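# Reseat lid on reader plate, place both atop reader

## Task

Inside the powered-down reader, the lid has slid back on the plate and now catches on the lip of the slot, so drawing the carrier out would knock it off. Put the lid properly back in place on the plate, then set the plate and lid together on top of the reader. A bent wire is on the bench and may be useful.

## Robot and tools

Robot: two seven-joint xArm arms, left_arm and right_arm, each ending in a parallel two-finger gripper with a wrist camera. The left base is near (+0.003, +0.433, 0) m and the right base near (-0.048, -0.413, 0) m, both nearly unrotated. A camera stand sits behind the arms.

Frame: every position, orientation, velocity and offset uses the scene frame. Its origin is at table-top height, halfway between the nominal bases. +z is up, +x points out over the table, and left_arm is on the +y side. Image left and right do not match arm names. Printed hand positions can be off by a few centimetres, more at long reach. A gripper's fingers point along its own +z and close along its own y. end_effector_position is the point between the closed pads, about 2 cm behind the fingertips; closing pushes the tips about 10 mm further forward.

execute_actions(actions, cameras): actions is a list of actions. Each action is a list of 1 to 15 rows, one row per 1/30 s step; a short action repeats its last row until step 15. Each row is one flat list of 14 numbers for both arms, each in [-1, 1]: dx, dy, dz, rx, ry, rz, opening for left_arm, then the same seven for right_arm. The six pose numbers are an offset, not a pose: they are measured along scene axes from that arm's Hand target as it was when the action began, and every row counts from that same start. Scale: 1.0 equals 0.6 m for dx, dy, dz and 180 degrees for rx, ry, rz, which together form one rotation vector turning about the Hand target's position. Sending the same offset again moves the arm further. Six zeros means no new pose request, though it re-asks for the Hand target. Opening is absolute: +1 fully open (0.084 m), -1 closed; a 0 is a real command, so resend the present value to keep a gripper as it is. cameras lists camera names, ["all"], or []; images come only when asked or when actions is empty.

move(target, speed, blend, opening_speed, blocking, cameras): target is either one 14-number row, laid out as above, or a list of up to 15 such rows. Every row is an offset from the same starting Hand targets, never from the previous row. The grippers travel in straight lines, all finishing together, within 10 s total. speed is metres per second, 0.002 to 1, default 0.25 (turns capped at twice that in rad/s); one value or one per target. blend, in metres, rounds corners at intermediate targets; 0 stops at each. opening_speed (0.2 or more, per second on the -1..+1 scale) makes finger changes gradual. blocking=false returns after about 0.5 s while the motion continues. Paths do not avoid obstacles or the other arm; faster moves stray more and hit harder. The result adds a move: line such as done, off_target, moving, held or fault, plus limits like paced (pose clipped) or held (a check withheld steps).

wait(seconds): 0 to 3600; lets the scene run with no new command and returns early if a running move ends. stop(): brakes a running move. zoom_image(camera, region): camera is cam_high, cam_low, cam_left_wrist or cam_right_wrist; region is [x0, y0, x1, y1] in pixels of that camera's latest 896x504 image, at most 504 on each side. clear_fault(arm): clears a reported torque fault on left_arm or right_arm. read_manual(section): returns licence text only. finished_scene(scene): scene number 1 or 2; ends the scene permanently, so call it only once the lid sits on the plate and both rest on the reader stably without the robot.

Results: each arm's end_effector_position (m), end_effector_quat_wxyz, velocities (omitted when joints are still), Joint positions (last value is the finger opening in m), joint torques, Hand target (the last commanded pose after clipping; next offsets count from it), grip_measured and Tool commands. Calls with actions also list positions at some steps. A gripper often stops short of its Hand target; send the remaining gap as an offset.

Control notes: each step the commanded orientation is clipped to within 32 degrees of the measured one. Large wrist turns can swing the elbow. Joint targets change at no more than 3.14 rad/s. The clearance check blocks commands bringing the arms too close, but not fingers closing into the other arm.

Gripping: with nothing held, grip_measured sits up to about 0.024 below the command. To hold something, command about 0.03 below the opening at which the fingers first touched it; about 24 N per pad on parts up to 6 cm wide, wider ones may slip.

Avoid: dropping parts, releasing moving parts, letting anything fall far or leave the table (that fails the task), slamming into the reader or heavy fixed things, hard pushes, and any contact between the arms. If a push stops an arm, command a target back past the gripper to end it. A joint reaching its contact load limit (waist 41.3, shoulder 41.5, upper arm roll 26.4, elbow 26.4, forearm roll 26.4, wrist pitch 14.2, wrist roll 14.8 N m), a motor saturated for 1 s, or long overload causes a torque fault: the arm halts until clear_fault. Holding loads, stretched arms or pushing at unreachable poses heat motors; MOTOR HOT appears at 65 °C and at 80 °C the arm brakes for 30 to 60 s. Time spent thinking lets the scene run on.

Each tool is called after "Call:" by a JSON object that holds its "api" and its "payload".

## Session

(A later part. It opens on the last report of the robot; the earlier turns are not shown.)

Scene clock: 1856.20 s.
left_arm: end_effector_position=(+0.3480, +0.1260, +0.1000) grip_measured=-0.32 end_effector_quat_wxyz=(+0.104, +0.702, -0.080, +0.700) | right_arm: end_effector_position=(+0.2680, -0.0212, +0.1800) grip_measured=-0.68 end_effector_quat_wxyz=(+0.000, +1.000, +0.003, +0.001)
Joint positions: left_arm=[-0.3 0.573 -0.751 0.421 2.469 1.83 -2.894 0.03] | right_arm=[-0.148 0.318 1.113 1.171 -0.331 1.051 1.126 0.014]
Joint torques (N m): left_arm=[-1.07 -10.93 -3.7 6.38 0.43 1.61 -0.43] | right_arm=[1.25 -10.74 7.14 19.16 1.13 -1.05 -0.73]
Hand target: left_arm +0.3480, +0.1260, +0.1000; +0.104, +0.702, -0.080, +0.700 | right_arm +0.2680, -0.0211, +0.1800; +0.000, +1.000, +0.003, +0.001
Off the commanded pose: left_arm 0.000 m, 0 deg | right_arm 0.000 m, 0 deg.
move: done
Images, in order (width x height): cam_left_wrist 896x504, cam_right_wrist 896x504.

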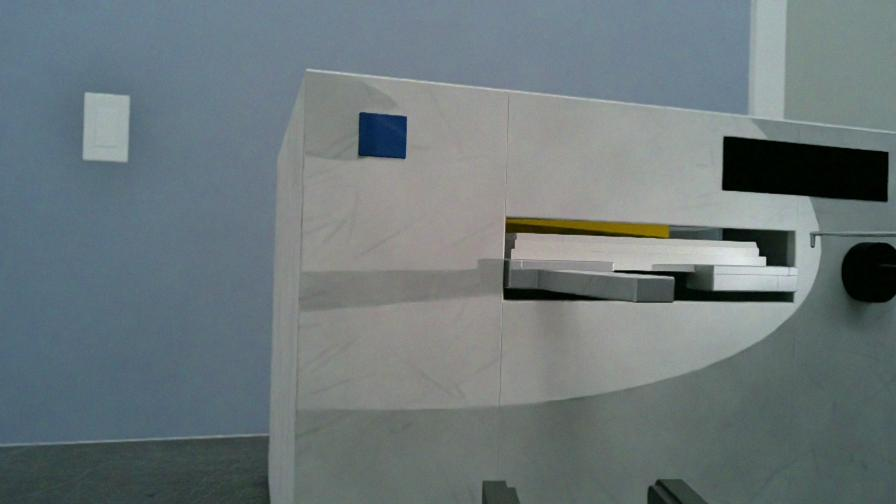

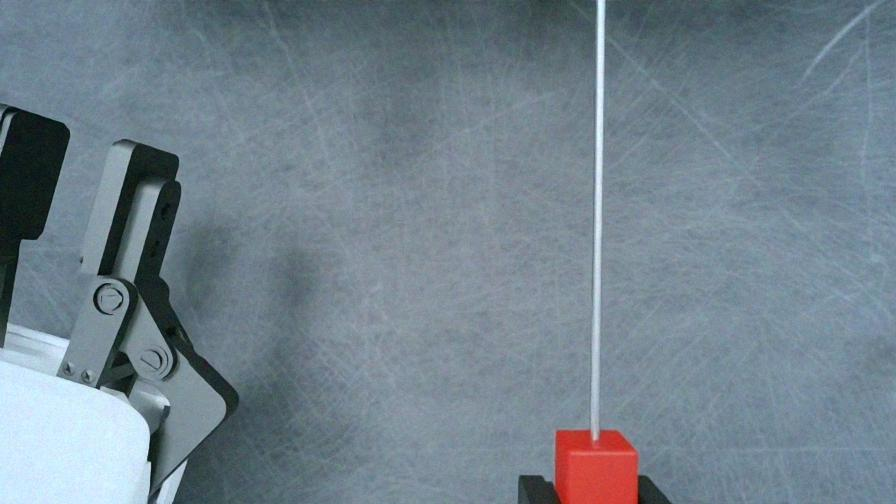

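Call:
{"api": "move", "payload": {"target": [[0,0,0,0,0,0,-0.3, 0,0,0.15,0,0,0,-0.85],[0,0,0,0,0,0,-0.3, 0.3783,0.0026,0.15,0,0,0,-0.85],[0,0,0,0,0,0,-0.3, 0.3783,0.0026,0.0978,0,0,0,-0.85]], "speed": [0.25,0.25,0.06], "blend": [0.03,0.01,0], "cameras": ["cam_right_wrist","cam_high"]}}

Scene clock: 1979.13 s.
left_arm: end_effector_position=(+0.3480, +0.1260, +0.1000) grip_measured=-0.32 end_effector_quat_wxyz=(+0.104, +0.702, -0.080, +0.700) | right_arm: end_effector_position=(+0.4953, -0.0195, +0.2813) grip_measured=-0.68 end_effector_quat_wxyz=(-0.008, +1.000, +0.003, +0.026)
Joint positions: left_arm=[-0.3 0.573 -0.751 0.421 2.469 1.83 -2.894 0.03] | right_arm=[0.299 0.886 0.833 2.407 -0.643 1.644 0.833 0.014]
Joint torques (N m): left_arm=[-0.66 -11.42 -3.64 6.13 0.53 1.56 -0.32] | right_arm=[0.12 -34.02 5.79 12.39 -0.11 -2.2 0.01]
Hand target: left_arm +0.3480, +0.1260, +0.1000; +0.104, +0.702, -0.080, +0.700 | right_arm +0.4953, -0.0195, +0.2813; -0.008, +1.000, +0.003, +0.026 (not the last commanded pose)
Tool commands: left_gripper/opening=-0.3 right_gripper/opening=-0.85
Off the commanded pose: left_arm 0.000 m, 0 deg | right_arm 0.043 m, 3 deg.
TORQUE FAULT: the external load on joint 2 (shoulder) of the right arm reached its load limit, and that arm stopped. The contact can be on any part of that arm beyond that joint, not only on its tool. A torque fault puts only its own arm into a fault stop. That arm's remaining commands of this call were not run. The hold on joint 2 (shoulder) of that arm was moved back by the arm itself, up to 3 degrees, as the stop began. That arm is still stopped at the end of this call. While its stop runs, that arm, its gripper or tool too, takes no new command.
CLEAR FAULT: the right arm stays stopped (state 4) until you call clear_fault(arm="right_arm").
End effector pose when the fault began: right_arm: position (+0.4951, -0.0195, +0.2481), quat_wxyz (+0.000, +1.000, +0.003, +0.001)
Joint positions when the fault began: right_arm=[0.3 0.938 0.833 2.408 -0.643 1.645 0.833 0.014]
move: fault (right_arm); path passed 2 of 3 targets
Images, in order (width x height): cam_high 896x504, cam_right_wrist 896x504.

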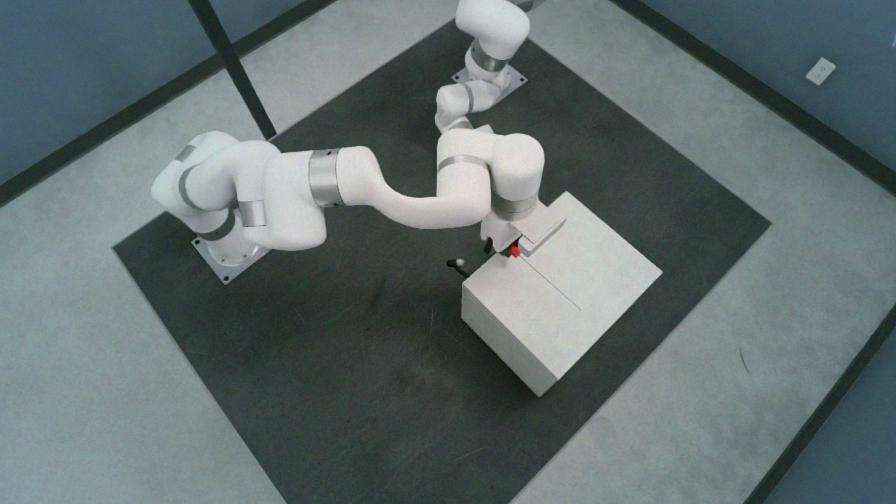

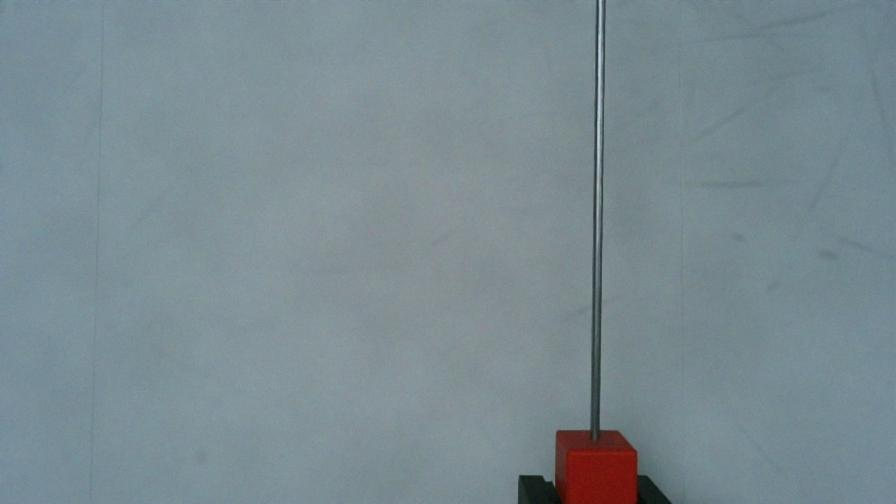

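Call:
{"api": "clear_fault", "payload": {"arm": "right_arm"}}

Scene clock: 2025.13 s.
left_arm: end_effector_position=(+0.3480, +0.1260, +0.1000) grip_measured=-0.32 end_effector_quat_wxyz=(+0.104, +0.702, -0.080, +0.700) | right_arm: end_effector_position=(+0.4953, -0.0195, +0.2813) grip_measured=-0.68 end_effector_quat_wxyz=(-0.008, +1.000, +0.003, +0.026)
Joint positions: left_arm=[-0.3 0.573 -0.751 0.421 2.469 1.83 -2.894 0.03] | right_arm=[0.299 0.886 0.833 2.407 -0.643 1.644 0.833 0.014]
Joint torques (N m): left_arm=[1.13 -12.79 -3.8 6.09 0.66 1.51 0.29] | right_arm=[0.26 -33.77 5.7 12.27 0.01 -2.29 -0.05]
Hand target: left_arm +0.3480, +0.1260, +0.1000; +0.104, +0.702, -0.080, +0.700 | right_arm +0.4953, -0.0195, +0.2813; -0.008, +1.000, +0.003, +0.026 (not the last commanded pose)
Tool commands: left_gripper/opening=-0.3 right_gripper/opening=-0.85
Off the commanded pose: left_arm 0.000 m, 0 deg | right_arm 0.043 m, 3 deg.
TORQUE FAULT, CONTINUED: the right arm's stop, for the torque fault of joint 2 (shoulder) that an earlier result reported, is over. The call counts as one of the actions that you can send in this scene. The hold on joint 2 (shoulder) of that arm was moved back by the arm itself, up to 3 degrees, as the stop began. That arm's target is now where it stood when the stop ended, not its last command. That arm's gripper keeps its grip as last carried out, and that arm accepts commands again: back off and push less far.
CLEAR FAULT: your call cleared the right arm's torque fault. If a joint's load stays at its limit, that arm stops again at once.

Call:
{"api": "move", "payload": {"target": [0,0,0,0,0,0,-0.3, 0,0,-0.0492,-0.0051,0.0166,0.0003,-0.85], "speed": 0.06, "cameras": ["cam_left_wrist"]}}

Scene clock: 2037.50 s.
left_arm: end_effector_position=(+0.3480, +0.1260, +0.1000) grip_measured=-0.32 end_effector_quat_wxyz=(+0.104, +0.702, -0.080, +0.700) | right_arm: end_effector_position=(+0.4953, -0.0195, +0.2518) grip_measured=-0.68 end_effector_quat_wxyz=(-0.001, +1.000, +0.003, +0.000)
Joint positions: left_arm=[-0.3 0.573 -0.751 0.421 2.469 1.83 -2.894 0.03] | right_arm=[0.317 0.946 0.822 2.443 -0.638 1.664 0.822 0.014]
Joint torques (N m): left_arm=[0.78 -12.67 -3.7 6.18 0.7 1.54 0.26] | right_arm=[1.12 -29.33 5.69 15.99 -0.57 -0.97 -0.82]
Hand target: left_arm +0.3480, +0.1260, +0.1000; +0.104, +0.702, -0.080, +0.700 | right_arm +0.4953, -0.0195, +0.2518; -0.001, +1.000, +0.003, +0.000
Off the commanded pose: left_arm 0.000 m, 0 deg | right_arm 0.000 m, 0 deg.
move: done

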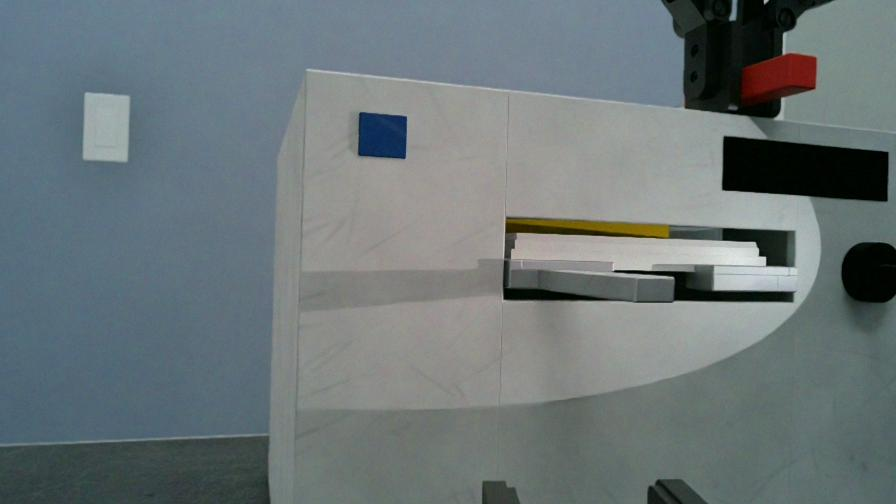

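Call:
{"api": "move", "payload": {"target": [[0,0,0,0,0,0,-0.3, 0,0,-0.0012,0,0,0,-0.45],[0,0,0,0,0,0,-0.3, 0,0,0.075,0,0,0,-0.45]], "opening_speed": 0.5, "speed": [0.05,0.15], "cameras": ["cam_left_wrist","cam_right_wrist","cam_high"]}}

Scene clock: 2053.43 s.
left_arm: end_effector_position=(+0.3480, +0.1260, +0.1000) grip_measured=-0.32 end_effector_quat_wxyz=(+0.104, +0.702, -0.080, +0.700) | right_arm: end_effector_position=(+0.4947, -0.0199, +0.2965) grip_measured=-0.47 end_effector_quat_wxyz=(-0.011, +1.000, +0.003, +0.014)
Joint positions: left_arm=[-0.3 0.573 -0.751 0.421 2.469 1.83 -2.894 0.03] | right_arm=[0.441 0.98 0.759 2.707 -0.635 1.789 0.756 0.024]
Joint torques (N m): left_arm=[0.96 -12.4 -3.81 5.99 0.61 1.61 0.25] | right_arm=[1.19 -36.11 2.8 14.93 1.28 -3.32 -0.82]
Hand target: left_arm +0.3480, +0.1260, +0.1000; +0.104, +0.702, -0.080, +0.700 | right_arm +0.4953, -0.0195, +0.2968; -0.001, +1.000, +0.003, +0.000
Off the commanded pose: left_arm 0.000 m, 0 deg | right_arm 0.001 m, 2 deg.
elbow stopped short (right arm): the move would have taken joint 4 (elbow) straighter than the controller allows.
move: done
Images, in order (width x height): cam_high 896x504, cam_left_wrist 896x504, cam_right_wrist 896x504.

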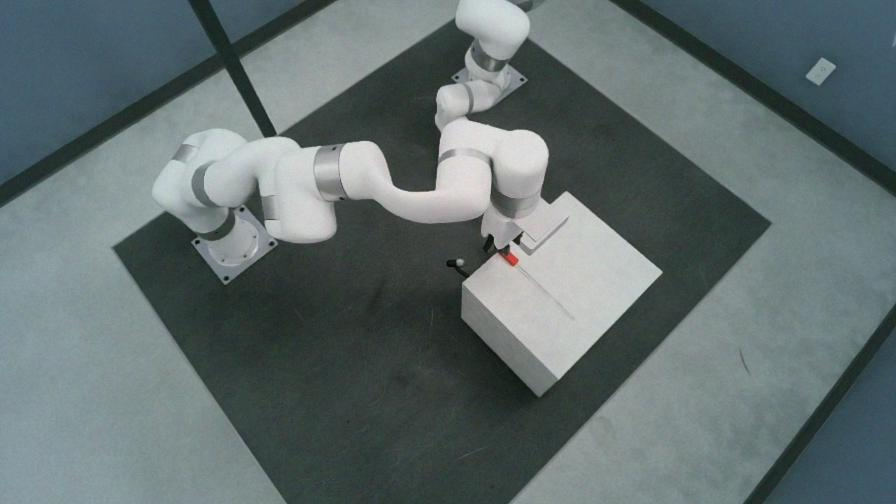

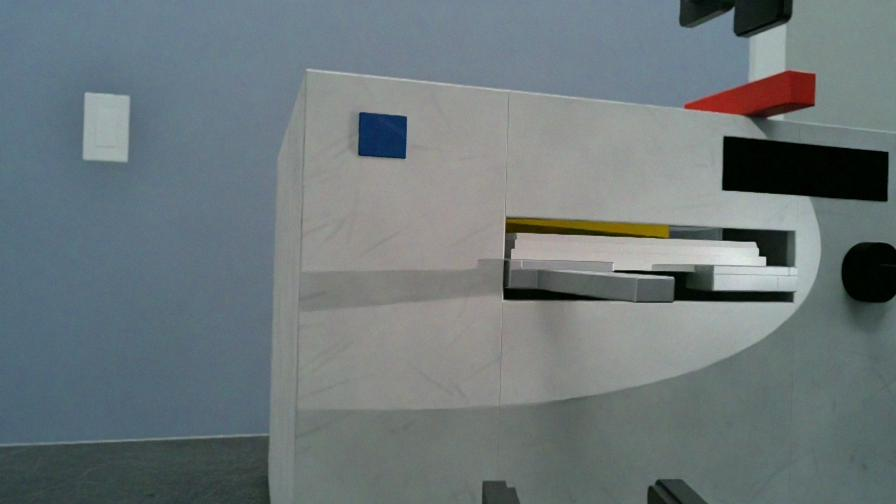

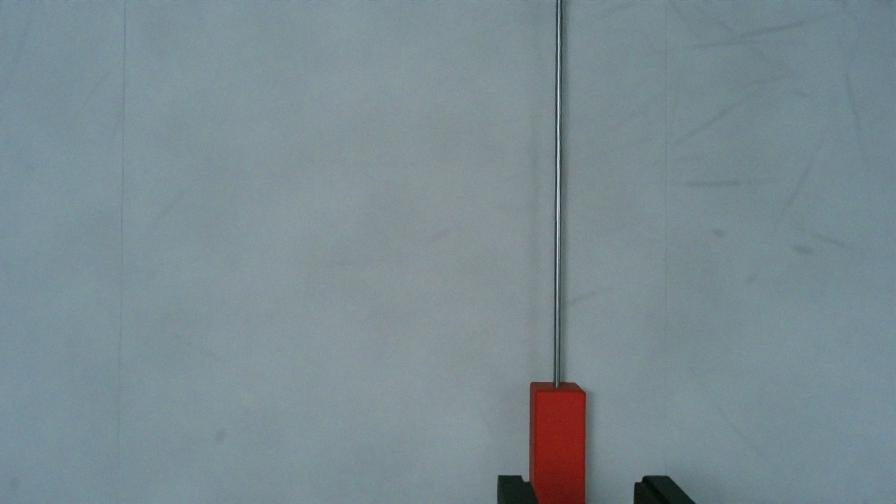

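Call:
{"api": "move", "payload": {"target": [[0,0,0,0,0,0,-0.3, -0.1955,-0.0013,0.022,-0.382,-0.3876,0.3853,-0.1],[0,0,0,0,0,0,-0.3, -0.1955,-0.0013,-0.0992,-0.382,-0.3876,0.3853,-0.1]], "speed": [0.4,0.15], "blend": [0.02,0], "cameras": ["cam_right_wrist","cam_left_wrist"]}}

Scene clock: 2092.27 s.
left_arm: end_effector_position=(+0.3480, +0.1260, +0.1000) grip_measured=-0.32 end_effector_quat_wxyz=(+0.104, +0.702, -0.080, +0.700) | right_arm: end_effector_position=(+0.3780, -0.0203, +0.2373) grip_measured=-0.11 end_effector_quat_wxyz=(+0.498, +0.498, +0.502, +0.501)
Joint positions: left_arm=[-0.3 0.573 -0.751 0.421 2.469 1.83 -2.894 0.03] | right_arm=[0.462 0.334 0.667 0.877 -2.058 1.465 0.938 0.039]
Joint torques (N m): left_arm=[0.65 -12.58 -3.86 5.99 0.44 1.65 0.26] | right_arm=[1.09 -15.77 2.57 16.35 -2.02 3.18 1.06]
Hand target: left_arm +0.3480, +0.1260, +0.1000; +0.104, +0.702, -0.080, +0.700 | right_arm +0.3780, -0.0203, +0.2373; +0.498, +0.498, +0.502, +0.501
Off the commanded pose: left_arm 0.000 m, 0 deg | right_arm 0.000 m, 0 deg.
move: done
Images, in order (width x height): cam_left_wrist 896x504, cam_right_wrist 896x504.

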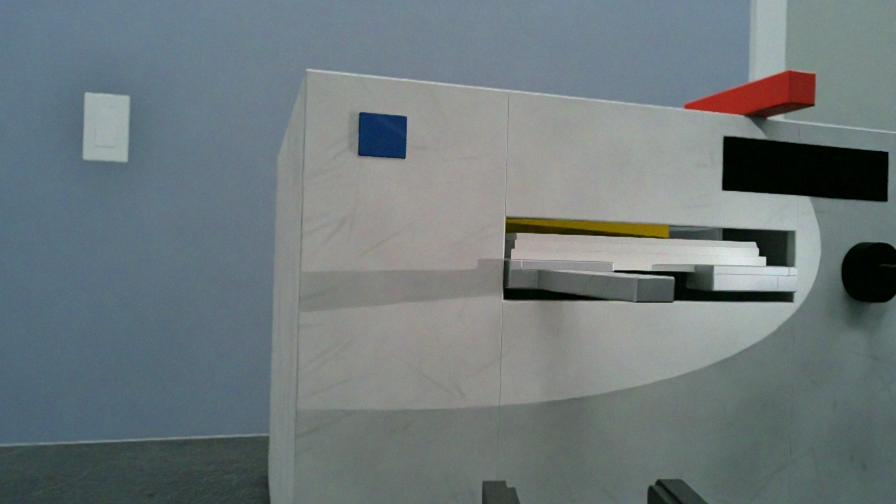

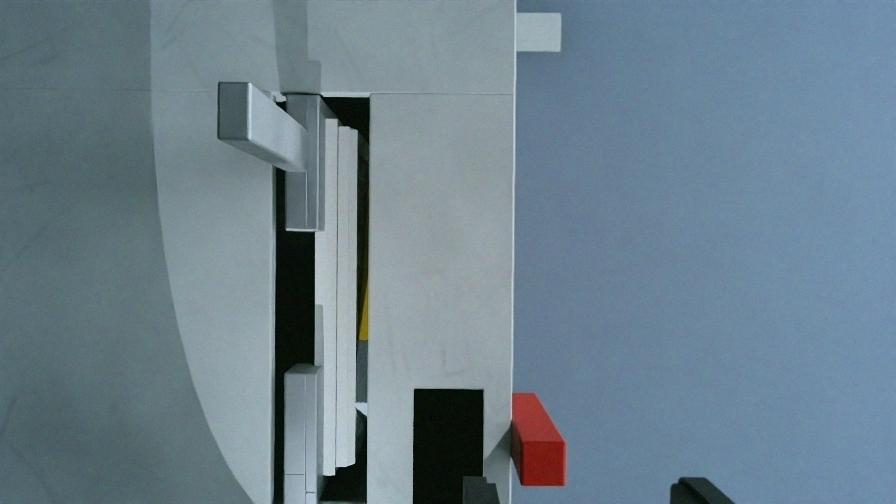

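Call:
{"api": "zoom_image", "payload": {"camera": "cam_right_wrist", "region": [300, 90, 400, 300]}}

Call:
{"api": "zoom_image", "payload": {"camera": "cam_right_wrist", "region": [300, 290, 400, 500]}}

Scaled by 2.400 from the camera's image (finer frame: 1280x720).

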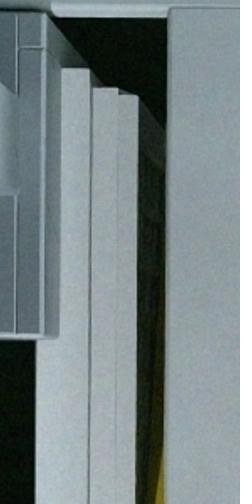

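Scaled by 2.400 from the camera's image (finer frame: 1280x720).

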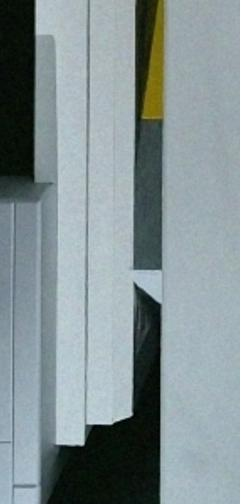

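Call:
{"api": "move", "payload": {"target": [[0,0,0,0,0,0,-0.3, 0.1283,0.0009,0.0002,0,0,0,-0.1],[0,0,0,0,0,0,-0.3, 0.1283,0.0009,0.0002,0,0,0,-0.85],[0,0,0,0,0,0,-0.3, 0.1283,0.0009,0.03,0,0,0,-0.85]], "speed": [0.12,0.1,0.08], "opening_speed": 1.0, "cameras": ["cam_left_wrist"]}}

Scene clock: 2240.23 s.
left_arm: end_effector_position=(+0.3480, +0.1260, +0.1000) grip_measured=-0.32 end_effector_quat_wxyz=(+0.104, +0.702, -0.080, +0.700) | right_arm: end_effector_position=(+0.4550, -0.0198, +0.2553) grip_measured=-0.68 end_effector_quat_wxyz=(+0.498, +0.498, +0.502, +0.501)
Joint positions: left_arm=[-0.3 0.573 -0.751 0.421 2.469 1.83 -2.894 0.03] | right_arm=[0.384 0.395 0.596 1.034 -2.178 1.329 0.875 0.014]
Joint torques (N m): left_arm=[0.76 -12.5 -3.8 5.94 0.43 1.61 0.28] | right_arm=[-2.09 -25.27 5.21 17.51 0.66 0.96 -0.81]
Hand target: left_arm +0.3480, +0.1260, +0.1000; +0.104, +0.702, -0.080, +0.700 | right_arm +0.4550, -0.0198, +0.2553; +0.498, +0.498, +0.502, +0.501
Off the commanded pose: left_arm 0.000 m, 0 deg | right_arm 0.000 m, 0 deg.
move: done

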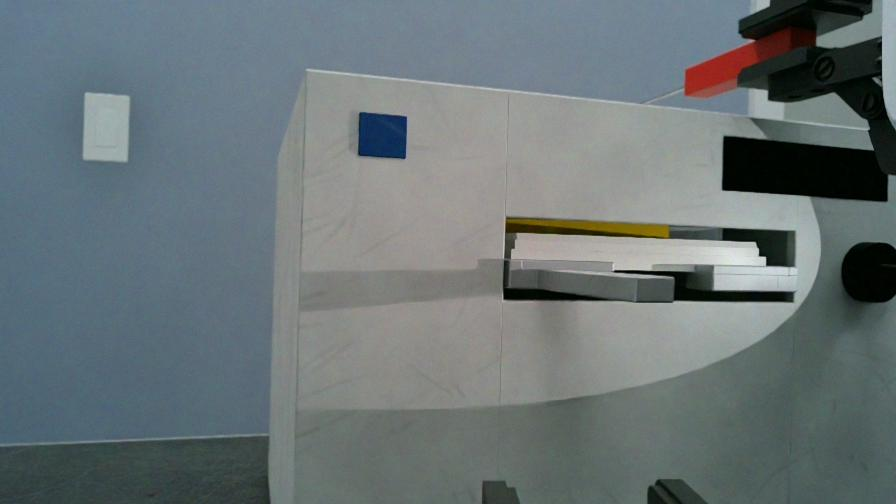

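Call:
{"api": "move", "payload": {"target": [[0,0,0,0,0,0,-0.3, -0.3917,-0.0027,0,0,0,0,-0.85],[0,0,0,0,0,0,-0.3, -0.3917,0.0202,-0.1212,0.5,0.0035,0,-0.85]], "speed": [0.25,0.35], "blend": [0.01,0], "cameras": ["cam_left_wrist","cam_right_wrist"]}}

Call:
{"api": "zoom_image", "payload": {"camera": "cam_left_wrist", "region": [640, 200, 840, 290]}}

Scene clock: 2251.93 s.
left_arm: end_effector_position=(+0.3480, +0.1260, +0.1000) grip_measured=-0.32 end_effector_quat_wxyz=(+0.104, +0.702, -0.080, +0.700) | right_arm: end_effector_position=(+0.2200, -0.0076, +0.1826) grip_measured=-0.68 end_effector_quat_wxyz=(-0.003, +0.707, +0.003, +0.707)
Joint positions: left_arm=[-0.3 0.573 -0.751 0.421 2.469 1.83 -2.894 0.03] | right_arm=[0.725 0.498 0.828 0.798 -1.798 1.861 2.649 0.014]
Joint torques (N m): left_arm=[0.73 -12.76 -3.8 6.11 0.65 1.42 0.25] | right_arm=[1.11 -14.99 4.73 13.25 -2.04 3.53 1.04]
Hand target: left_arm +0.3480, +0.1260, +0.1000; +0.104, +0.702, -0.080, +0.700 | right_arm +0.2200, -0.0076, +0.1826; -0.003, +0.707, +0.003, +0.707
Off the commanded pose: left_arm 0.000 m, 0 deg | right_arm 0.000 m, 0 deg.
move: done

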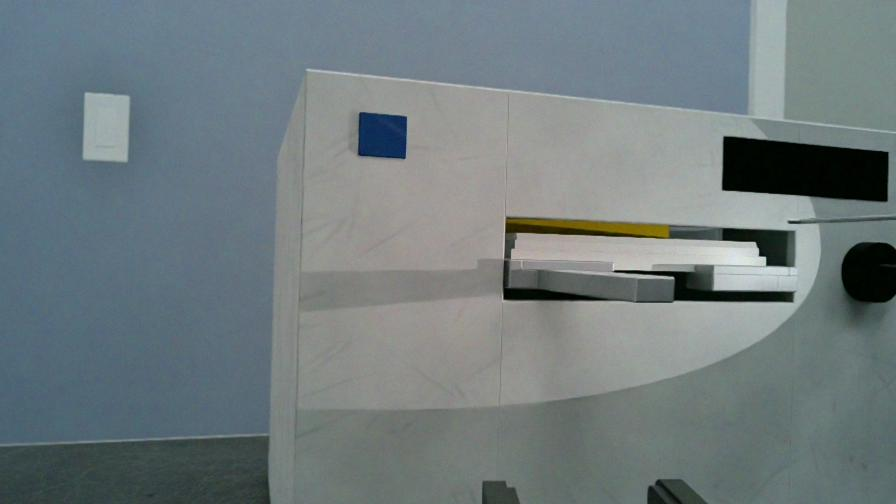

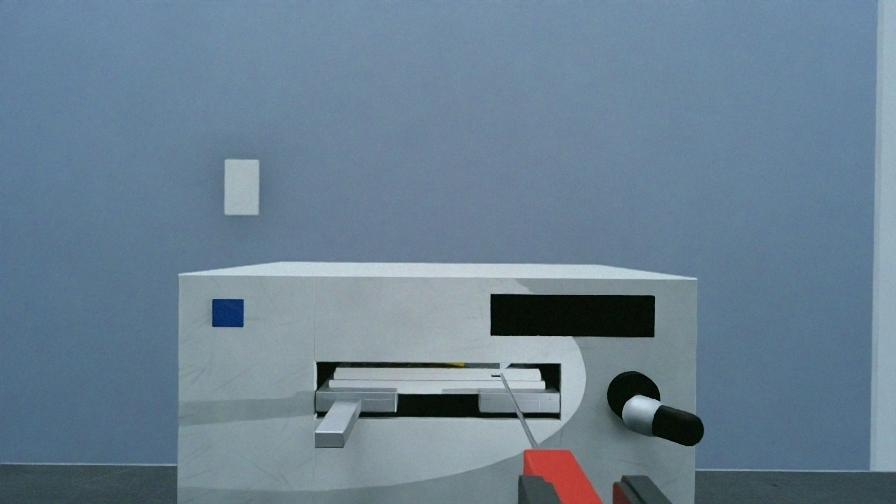

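Scaled by 2.520 from the camera's image (finer frame: 1280x720).

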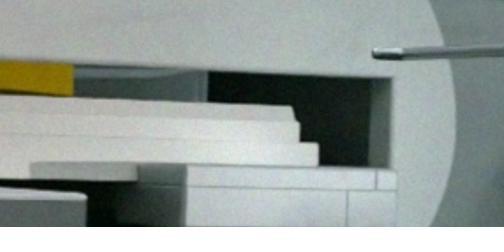

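Call:
{"api": "move", "payload": {"target": [0,0,0,0,0,0,-0.3, 0.0467,0.0003,-0.0033,0,0,0,-0.85], "speed": 0.15, "cameras": ["cam_left_wrist","cam_right_wrist"]}}

Call:
{"api": "zoom_image", "payload": {"camera": "cam_left_wrist", "region": [680, 210, 820, 270]}}

Call:
{"api": "zoom_image", "payload": {"camera": "cam_right_wrist", "region": [430, 340, 600, 430]}}

Scene clock: 2286.13 s.
left_arm: end_effector_position=(+0.3480, +0.1260, +0.1000) grip_measured=-0.32 end_effector_quat_wxyz=(+0.104, +0.702, -0.080, +0.700) | right_arm: end_effector_position=(+0.2480, -0.0074, +0.1806) grip_measured=-0.68 end_effector_quat_wxyz=(-0.003, +0.707, +0.003, +0.707)
Joint positions: left_arm=[-0.3 0.573 -0.751 0.421 2.469 1.83 -2.894 0.03] | right_arm=[0.682 0.496 0.793 0.805 -1.861 1.813 2.638 0.014]
Joint torques (N m): left_arm=[0.68 -12.53 -3.78 6 0.41 1.45 0.13] | right_arm=[-2 -15.72 4.61 13.49 -2 1.27 -0.85]
Hand target: left_arm +0.3480, +0.1260, +0.1000; +0.104, +0.702, -0.080, +0.700 | right_arm +0.2480, -0.0075, +0.1806; -0.003, +0.707, +0.003, +0.707
Off the commanded pose: left_arm 0.000 m, 0 deg | right_arm 0.000 m, 0 deg.
move: done

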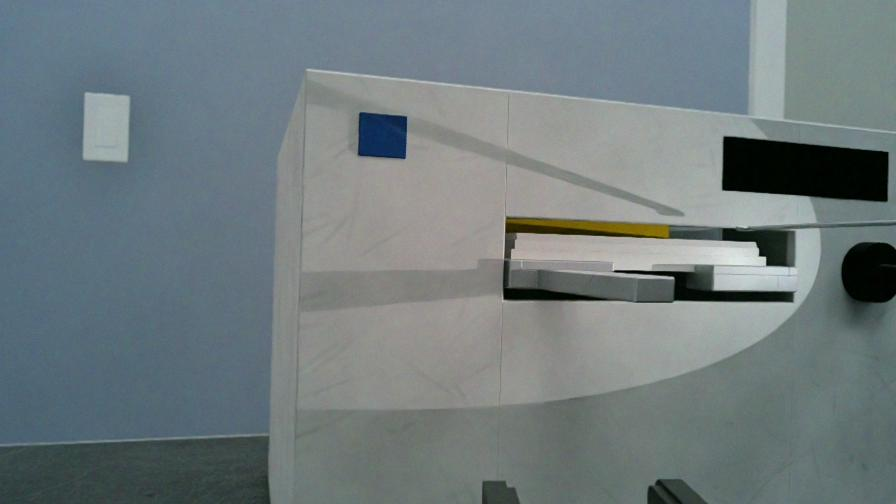

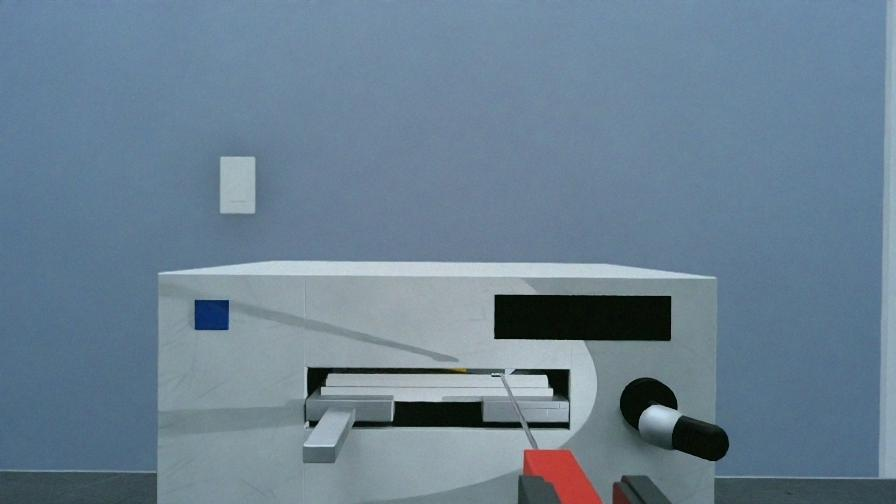

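Scaled by 3.600 from the camera's image (finer frame: 1280x720).

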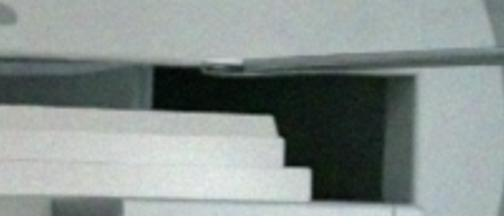

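Scaled by 2.965 from the camera's image (finer frame: 1280x720).

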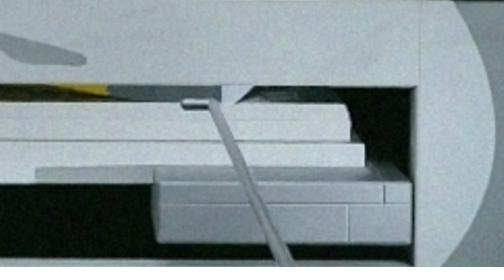

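Call:
{"api": "move", "payload": {"target": [[0,0,0,0,0,0,-0.3, 0.005,0,-0.0035,0,0,0,-0.85],[0,0,0,0,0,0,-0.3, 0.04,0.0003,-0.0035,0,0,0,-0.85],[0,0,0,0,0,0,-0.3, 0.058,-0.018,-0.0035,0,0,0,-0.85]], "speed": [0.05,0.05,0.02], "blend": [0.001,0.002,0], "cameras": ["cam_left_wrist","cam_right_wrist"]}}

Call:
{"api": "zoom_image", "payload": {"camera": "cam_left_wrist", "region": [500, 200, 820, 300]}}

Call:
{"api": "zoom_image", "payload": {"camera": "cam_right_wrist", "region": [430, 350, 600, 440]}}

Scene clock: 2357.93 s.
left_arm: end_effector_position=(+0.3480, +0.1260, +0.1000) grip_measured=-0.32 end_effector_quat_wxyz=(+0.104, +0.702, -0.080, +0.700) | right_arm: end_effector_position=(+0.2828, -0.0182, +0.1785) grip_measured=-0.68 end_effector_quat_wxyz=(-0.003, +0.707, +0.003, +0.707)
Joint positions: left_arm=[-0.3 0.573 -0.751 0.421 2.469 1.83 -2.894 0.03] | right_arm=[0.618 0.474 0.753 0.788 -1.933 1.745 2.64 0.014]
Joint torques (N m): left_arm=[0.55 -12.7 -3.79 5.96 0.52 1.6 0.41] | right_arm=[-2.11 -22.27 4.04 9.79 -1.99 1.25 1.01]
Hand target: left_arm +0.3480, +0.1260, +0.1000; +0.104, +0.702, -0.080, +0.700 | right_arm +0.2828, -0.0183, +0.1785; -0.003, +0.707, +0.003, +0.707
Off the commanded pose: left_arm 0.000 m, 0 deg | right_arm 0.000 m, 0 deg.
move: done

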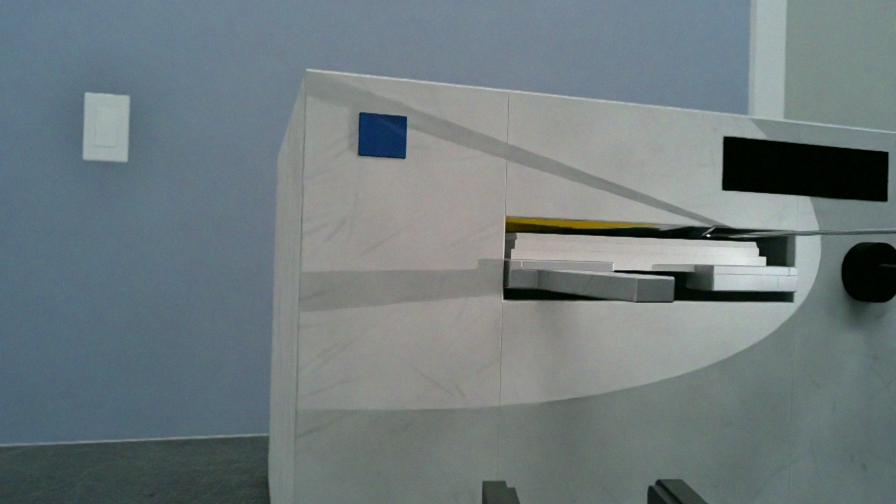

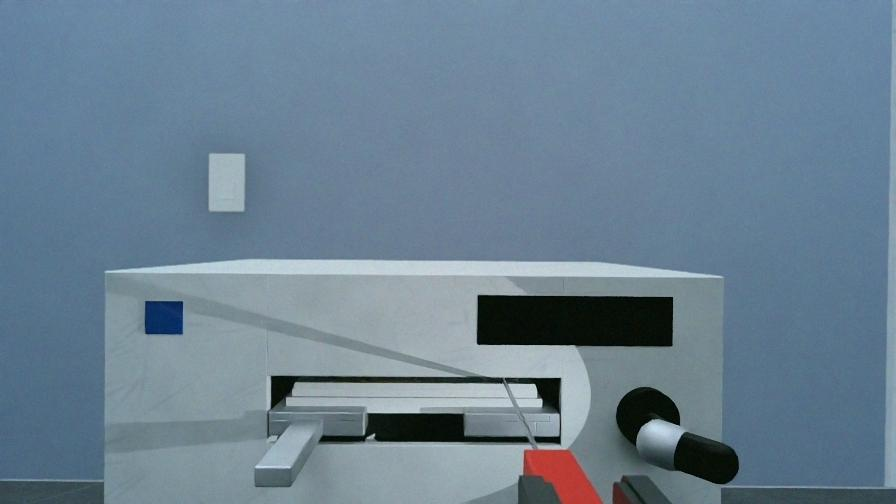

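Scaled by 1.575 from the camera's image (finer frame: 1280x720).

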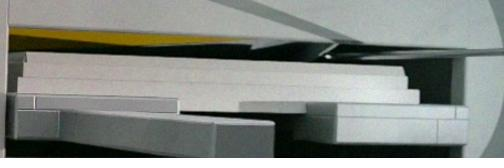

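Scaled by 2.965 from the camera's image (finer frame: 1280x720).

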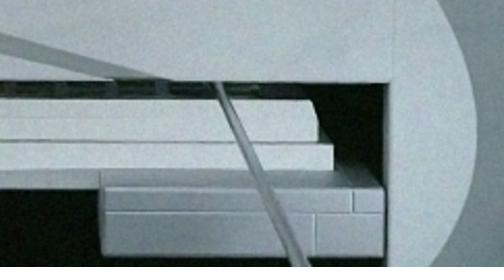

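Call:
{"api": "zoom_image", "payload": {"camera": "cam_left_wrist", "region": [600, 210, 740, 260]}}

Call:
{"api": "zoom_image", "payload": {"camera": "cam_left_wrist", "region": [500, 205, 640, 255]}}

Scaled by 3.600 from the camera's image (finer frame: 1280x720).

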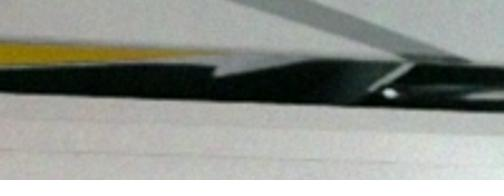

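Scaled by 3.600 from the camera's image (finer frame: 1280x720).

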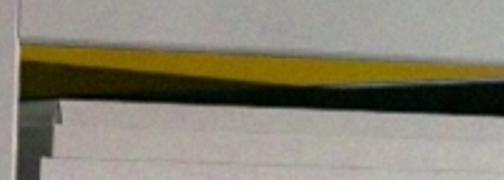

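Call:
{"api": "move", "payload": {"target": [0.0833,-0.0167,0.005,0,0,0,-0.3, 0,0,0,0,0,0,-0.85], "speed": 0.1, "cameras": ["cam_left_wrist"]}}

Call:
{"api": "zoom_image", "payload": {"camera": "cam_left_wrist", "region": [460, 180, 660, 260]}}

Call:
{"api": "zoom_image", "payload": {"camera": "cam_left_wrist", "region": [640, 180, 840, 260]}}

Scene clock: 2417.90 s.
left_arm: end_effector_position=(+0.3980, +0.1160, +0.1030) grip_measured=-0.32 end_effector_quat_wxyz=(+0.104, +0.702, -0.080, +0.700) | right_arm: end_effector_position=(+0.2828, -0.0183, +0.1785) grip_measured=-0.68 end_effector_quat_wxyz=(-0.003, +0.707, +0.003, +0.707)
Joint positions: left_arm=[-0.251 0.566 -0.676 0.523 2.588 1.705 -2.854 0.03] | right_arm=[0.618 0.474 0.753 0.788 -1.933 1.745 2.64 0.014]
Joint torques (N m): left_arm=[3.89 -9.19 -3.12 7.73 1.75 1.04 0.83] | right_arm=[-1.95 -22.21 4.2 9.75 -1.94 1.38 0.88]
Hand target: left_arm +0.3980, +0.1160, +0.1030; +0.104, +0.702, -0.080, +0.700 | right_arm +0.2828, -0.0183, +0.1785; -0.003, +0.707, +0.003, +0.707
Off the commanded pose: left_arm 0.000 m, 0 deg | right_arm 0.000 m, 0 deg.
move: done

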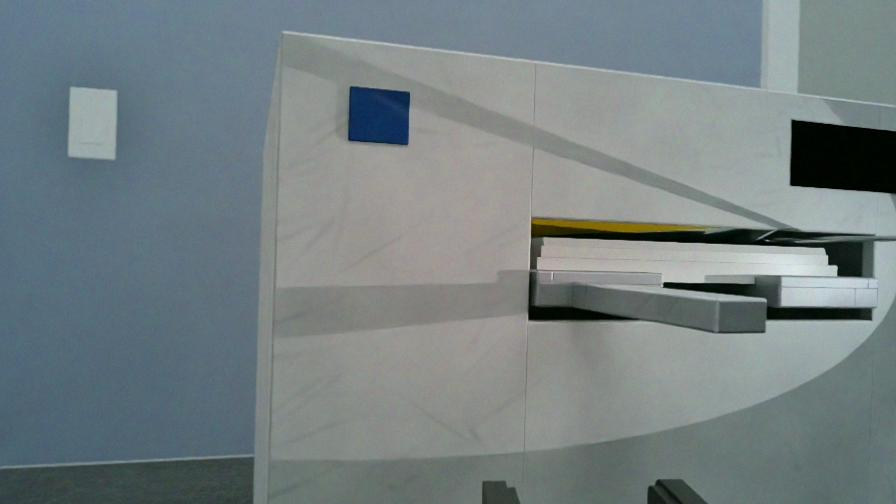

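Scaled by 2.520 from the camera's image (finer frame: 1280x720).

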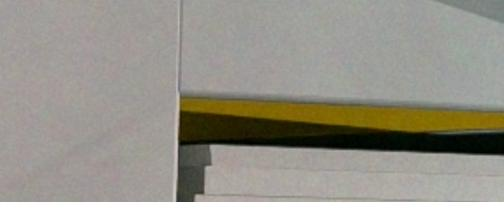

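Scaled by 2.520 from the camera's image (finer frame: 1280x720).

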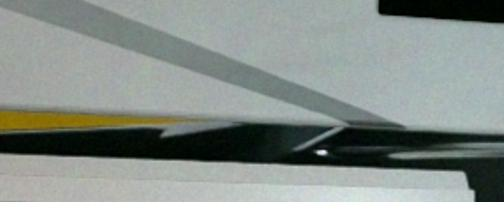

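Call:
{"api": "move", "payload": {"target": [[0,0,0,0,0,0,-0.3, -0.075,0,0,0,0,0,-0.85],[0,0,0,0,0,0,-0.3, -0.07,-0.02,0.01,-0.5,-0.0035,0,-0.85]], "speed": [0.08,0.4], "cameras": ["cam_right_wrist","cam_left_wrist"]}}

Call:
{"api": "zoom_image", "payload": {"camera": "cam_right_wrist", "region": [430, 90, 590, 250]}}

Call:
{"api": "zoom_image", "payload": {"camera": "cam_right_wrist", "region": [430, 240, 590, 400]}}

Scene clock: 2461.97 s.
left_arm: end_effector_position=(+0.3980, +0.1160, +0.1030) grip_measured=-0.32 end_effector_quat_wxyz=(+0.104, +0.702, -0.080, +0.700) | right_arm: end_effector_position=(+0.2408, -0.0302, +0.1845) grip_measured=-0.68 end_effector_quat_wxyz=(+0.498, +0.498, +0.502, +0.501)
Joint positions: left_arm=[-0.251 0.566 -0.676 0.523 2.588 1.705 -2.854 0.03] | right_arm=[0.722 0.398 0.751 0.726 -1.8 1.757 1.104 0.014]
Joint torques (N m): left_arm=[3.79 -9.54 -3.07 7.63 2.16 1.44 0.65] | right_arm=[-1.31 -21 3.13 9.61 0.47 1.24 -0.79]
Hand target: left_arm +0.3980, +0.1160, +0.1030; +0.104, +0.702, -0.080, +0.700 | right_arm +0.2408, -0.0303, +0.1845; +0.498, +0.498, +0.502, +0.501
Off the commanded pose: left_arm 0.000 m, 0 deg | right_arm 0.000 m, 0 deg.
move: done
Images, in order (width x height): cam_left_wrist 896x504, cam_right_wrist 896x504.

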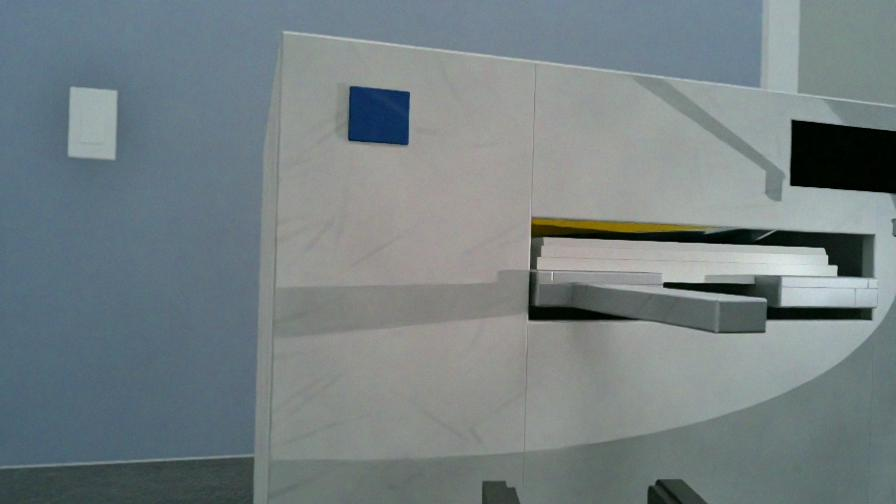

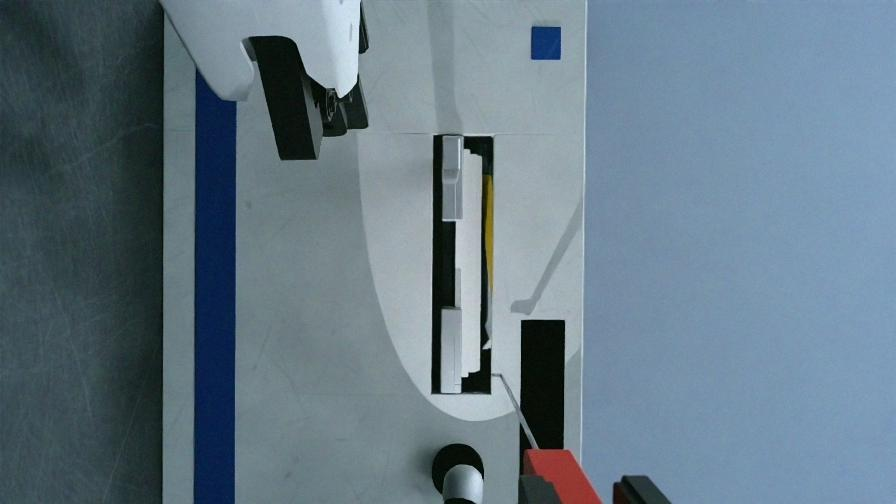

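Scaled by 3.150 from the camera's image (finer frame: 1280x720).

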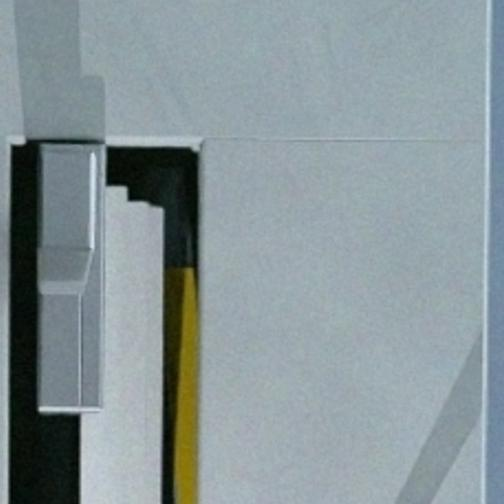

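Scaled by 3.150 from the camera's image (finer frame: 1280x720).

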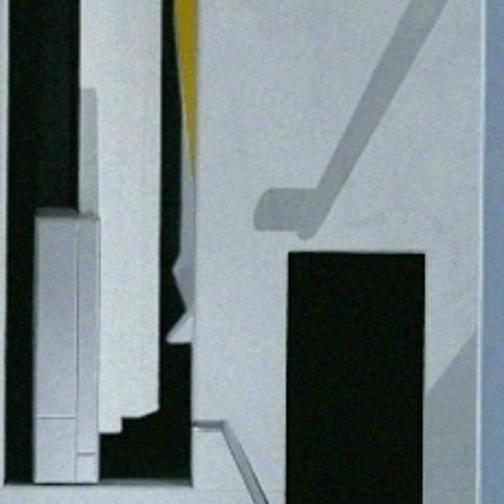

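Call:
{"api": "zoom_image", "payload": {"camera": "cam_left_wrist", "region": [660, 210, 800, 260]}}

Call:
{"api": "zoom_image", "payload": {"camera": "cam_left_wrist", "region": [760, 210, 896, 290]}}

Call:
{"api": "zoom_image", "payload": {"camera": "cam_right_wrist", "region": [470, 290, 510, 360]}}

Call:
{"api": "zoom_image", "payload": {"camera": "cam_right_wrist", "region": [470, 220, 510, 300]}}

Scaled by 3.600 from the camera's image (finer frame: 1280x720).

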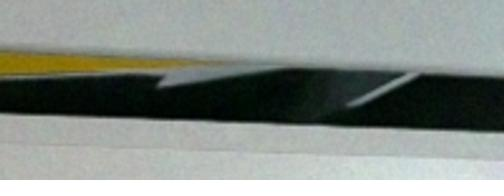

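Scaled by 3.706 from the camera's image (finer frame: 1280x720).

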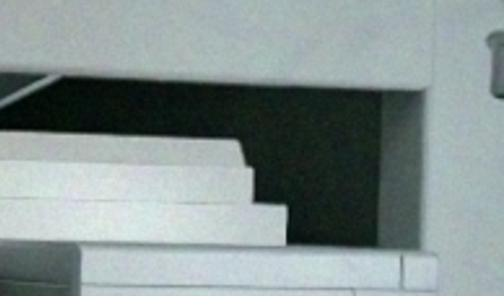

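Scaled by 7.200 from the camera's image (finer frame: 1280x720).

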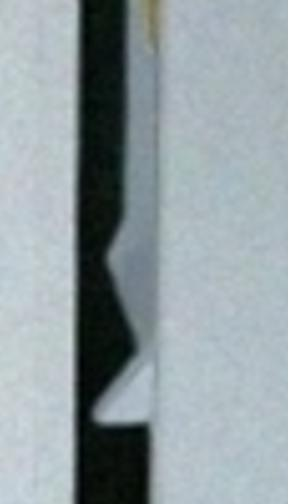

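Scaled by 6.300 from the camera's image (finer frame: 1280x720).

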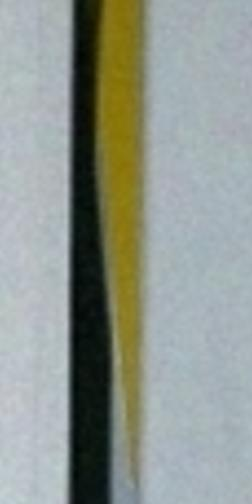

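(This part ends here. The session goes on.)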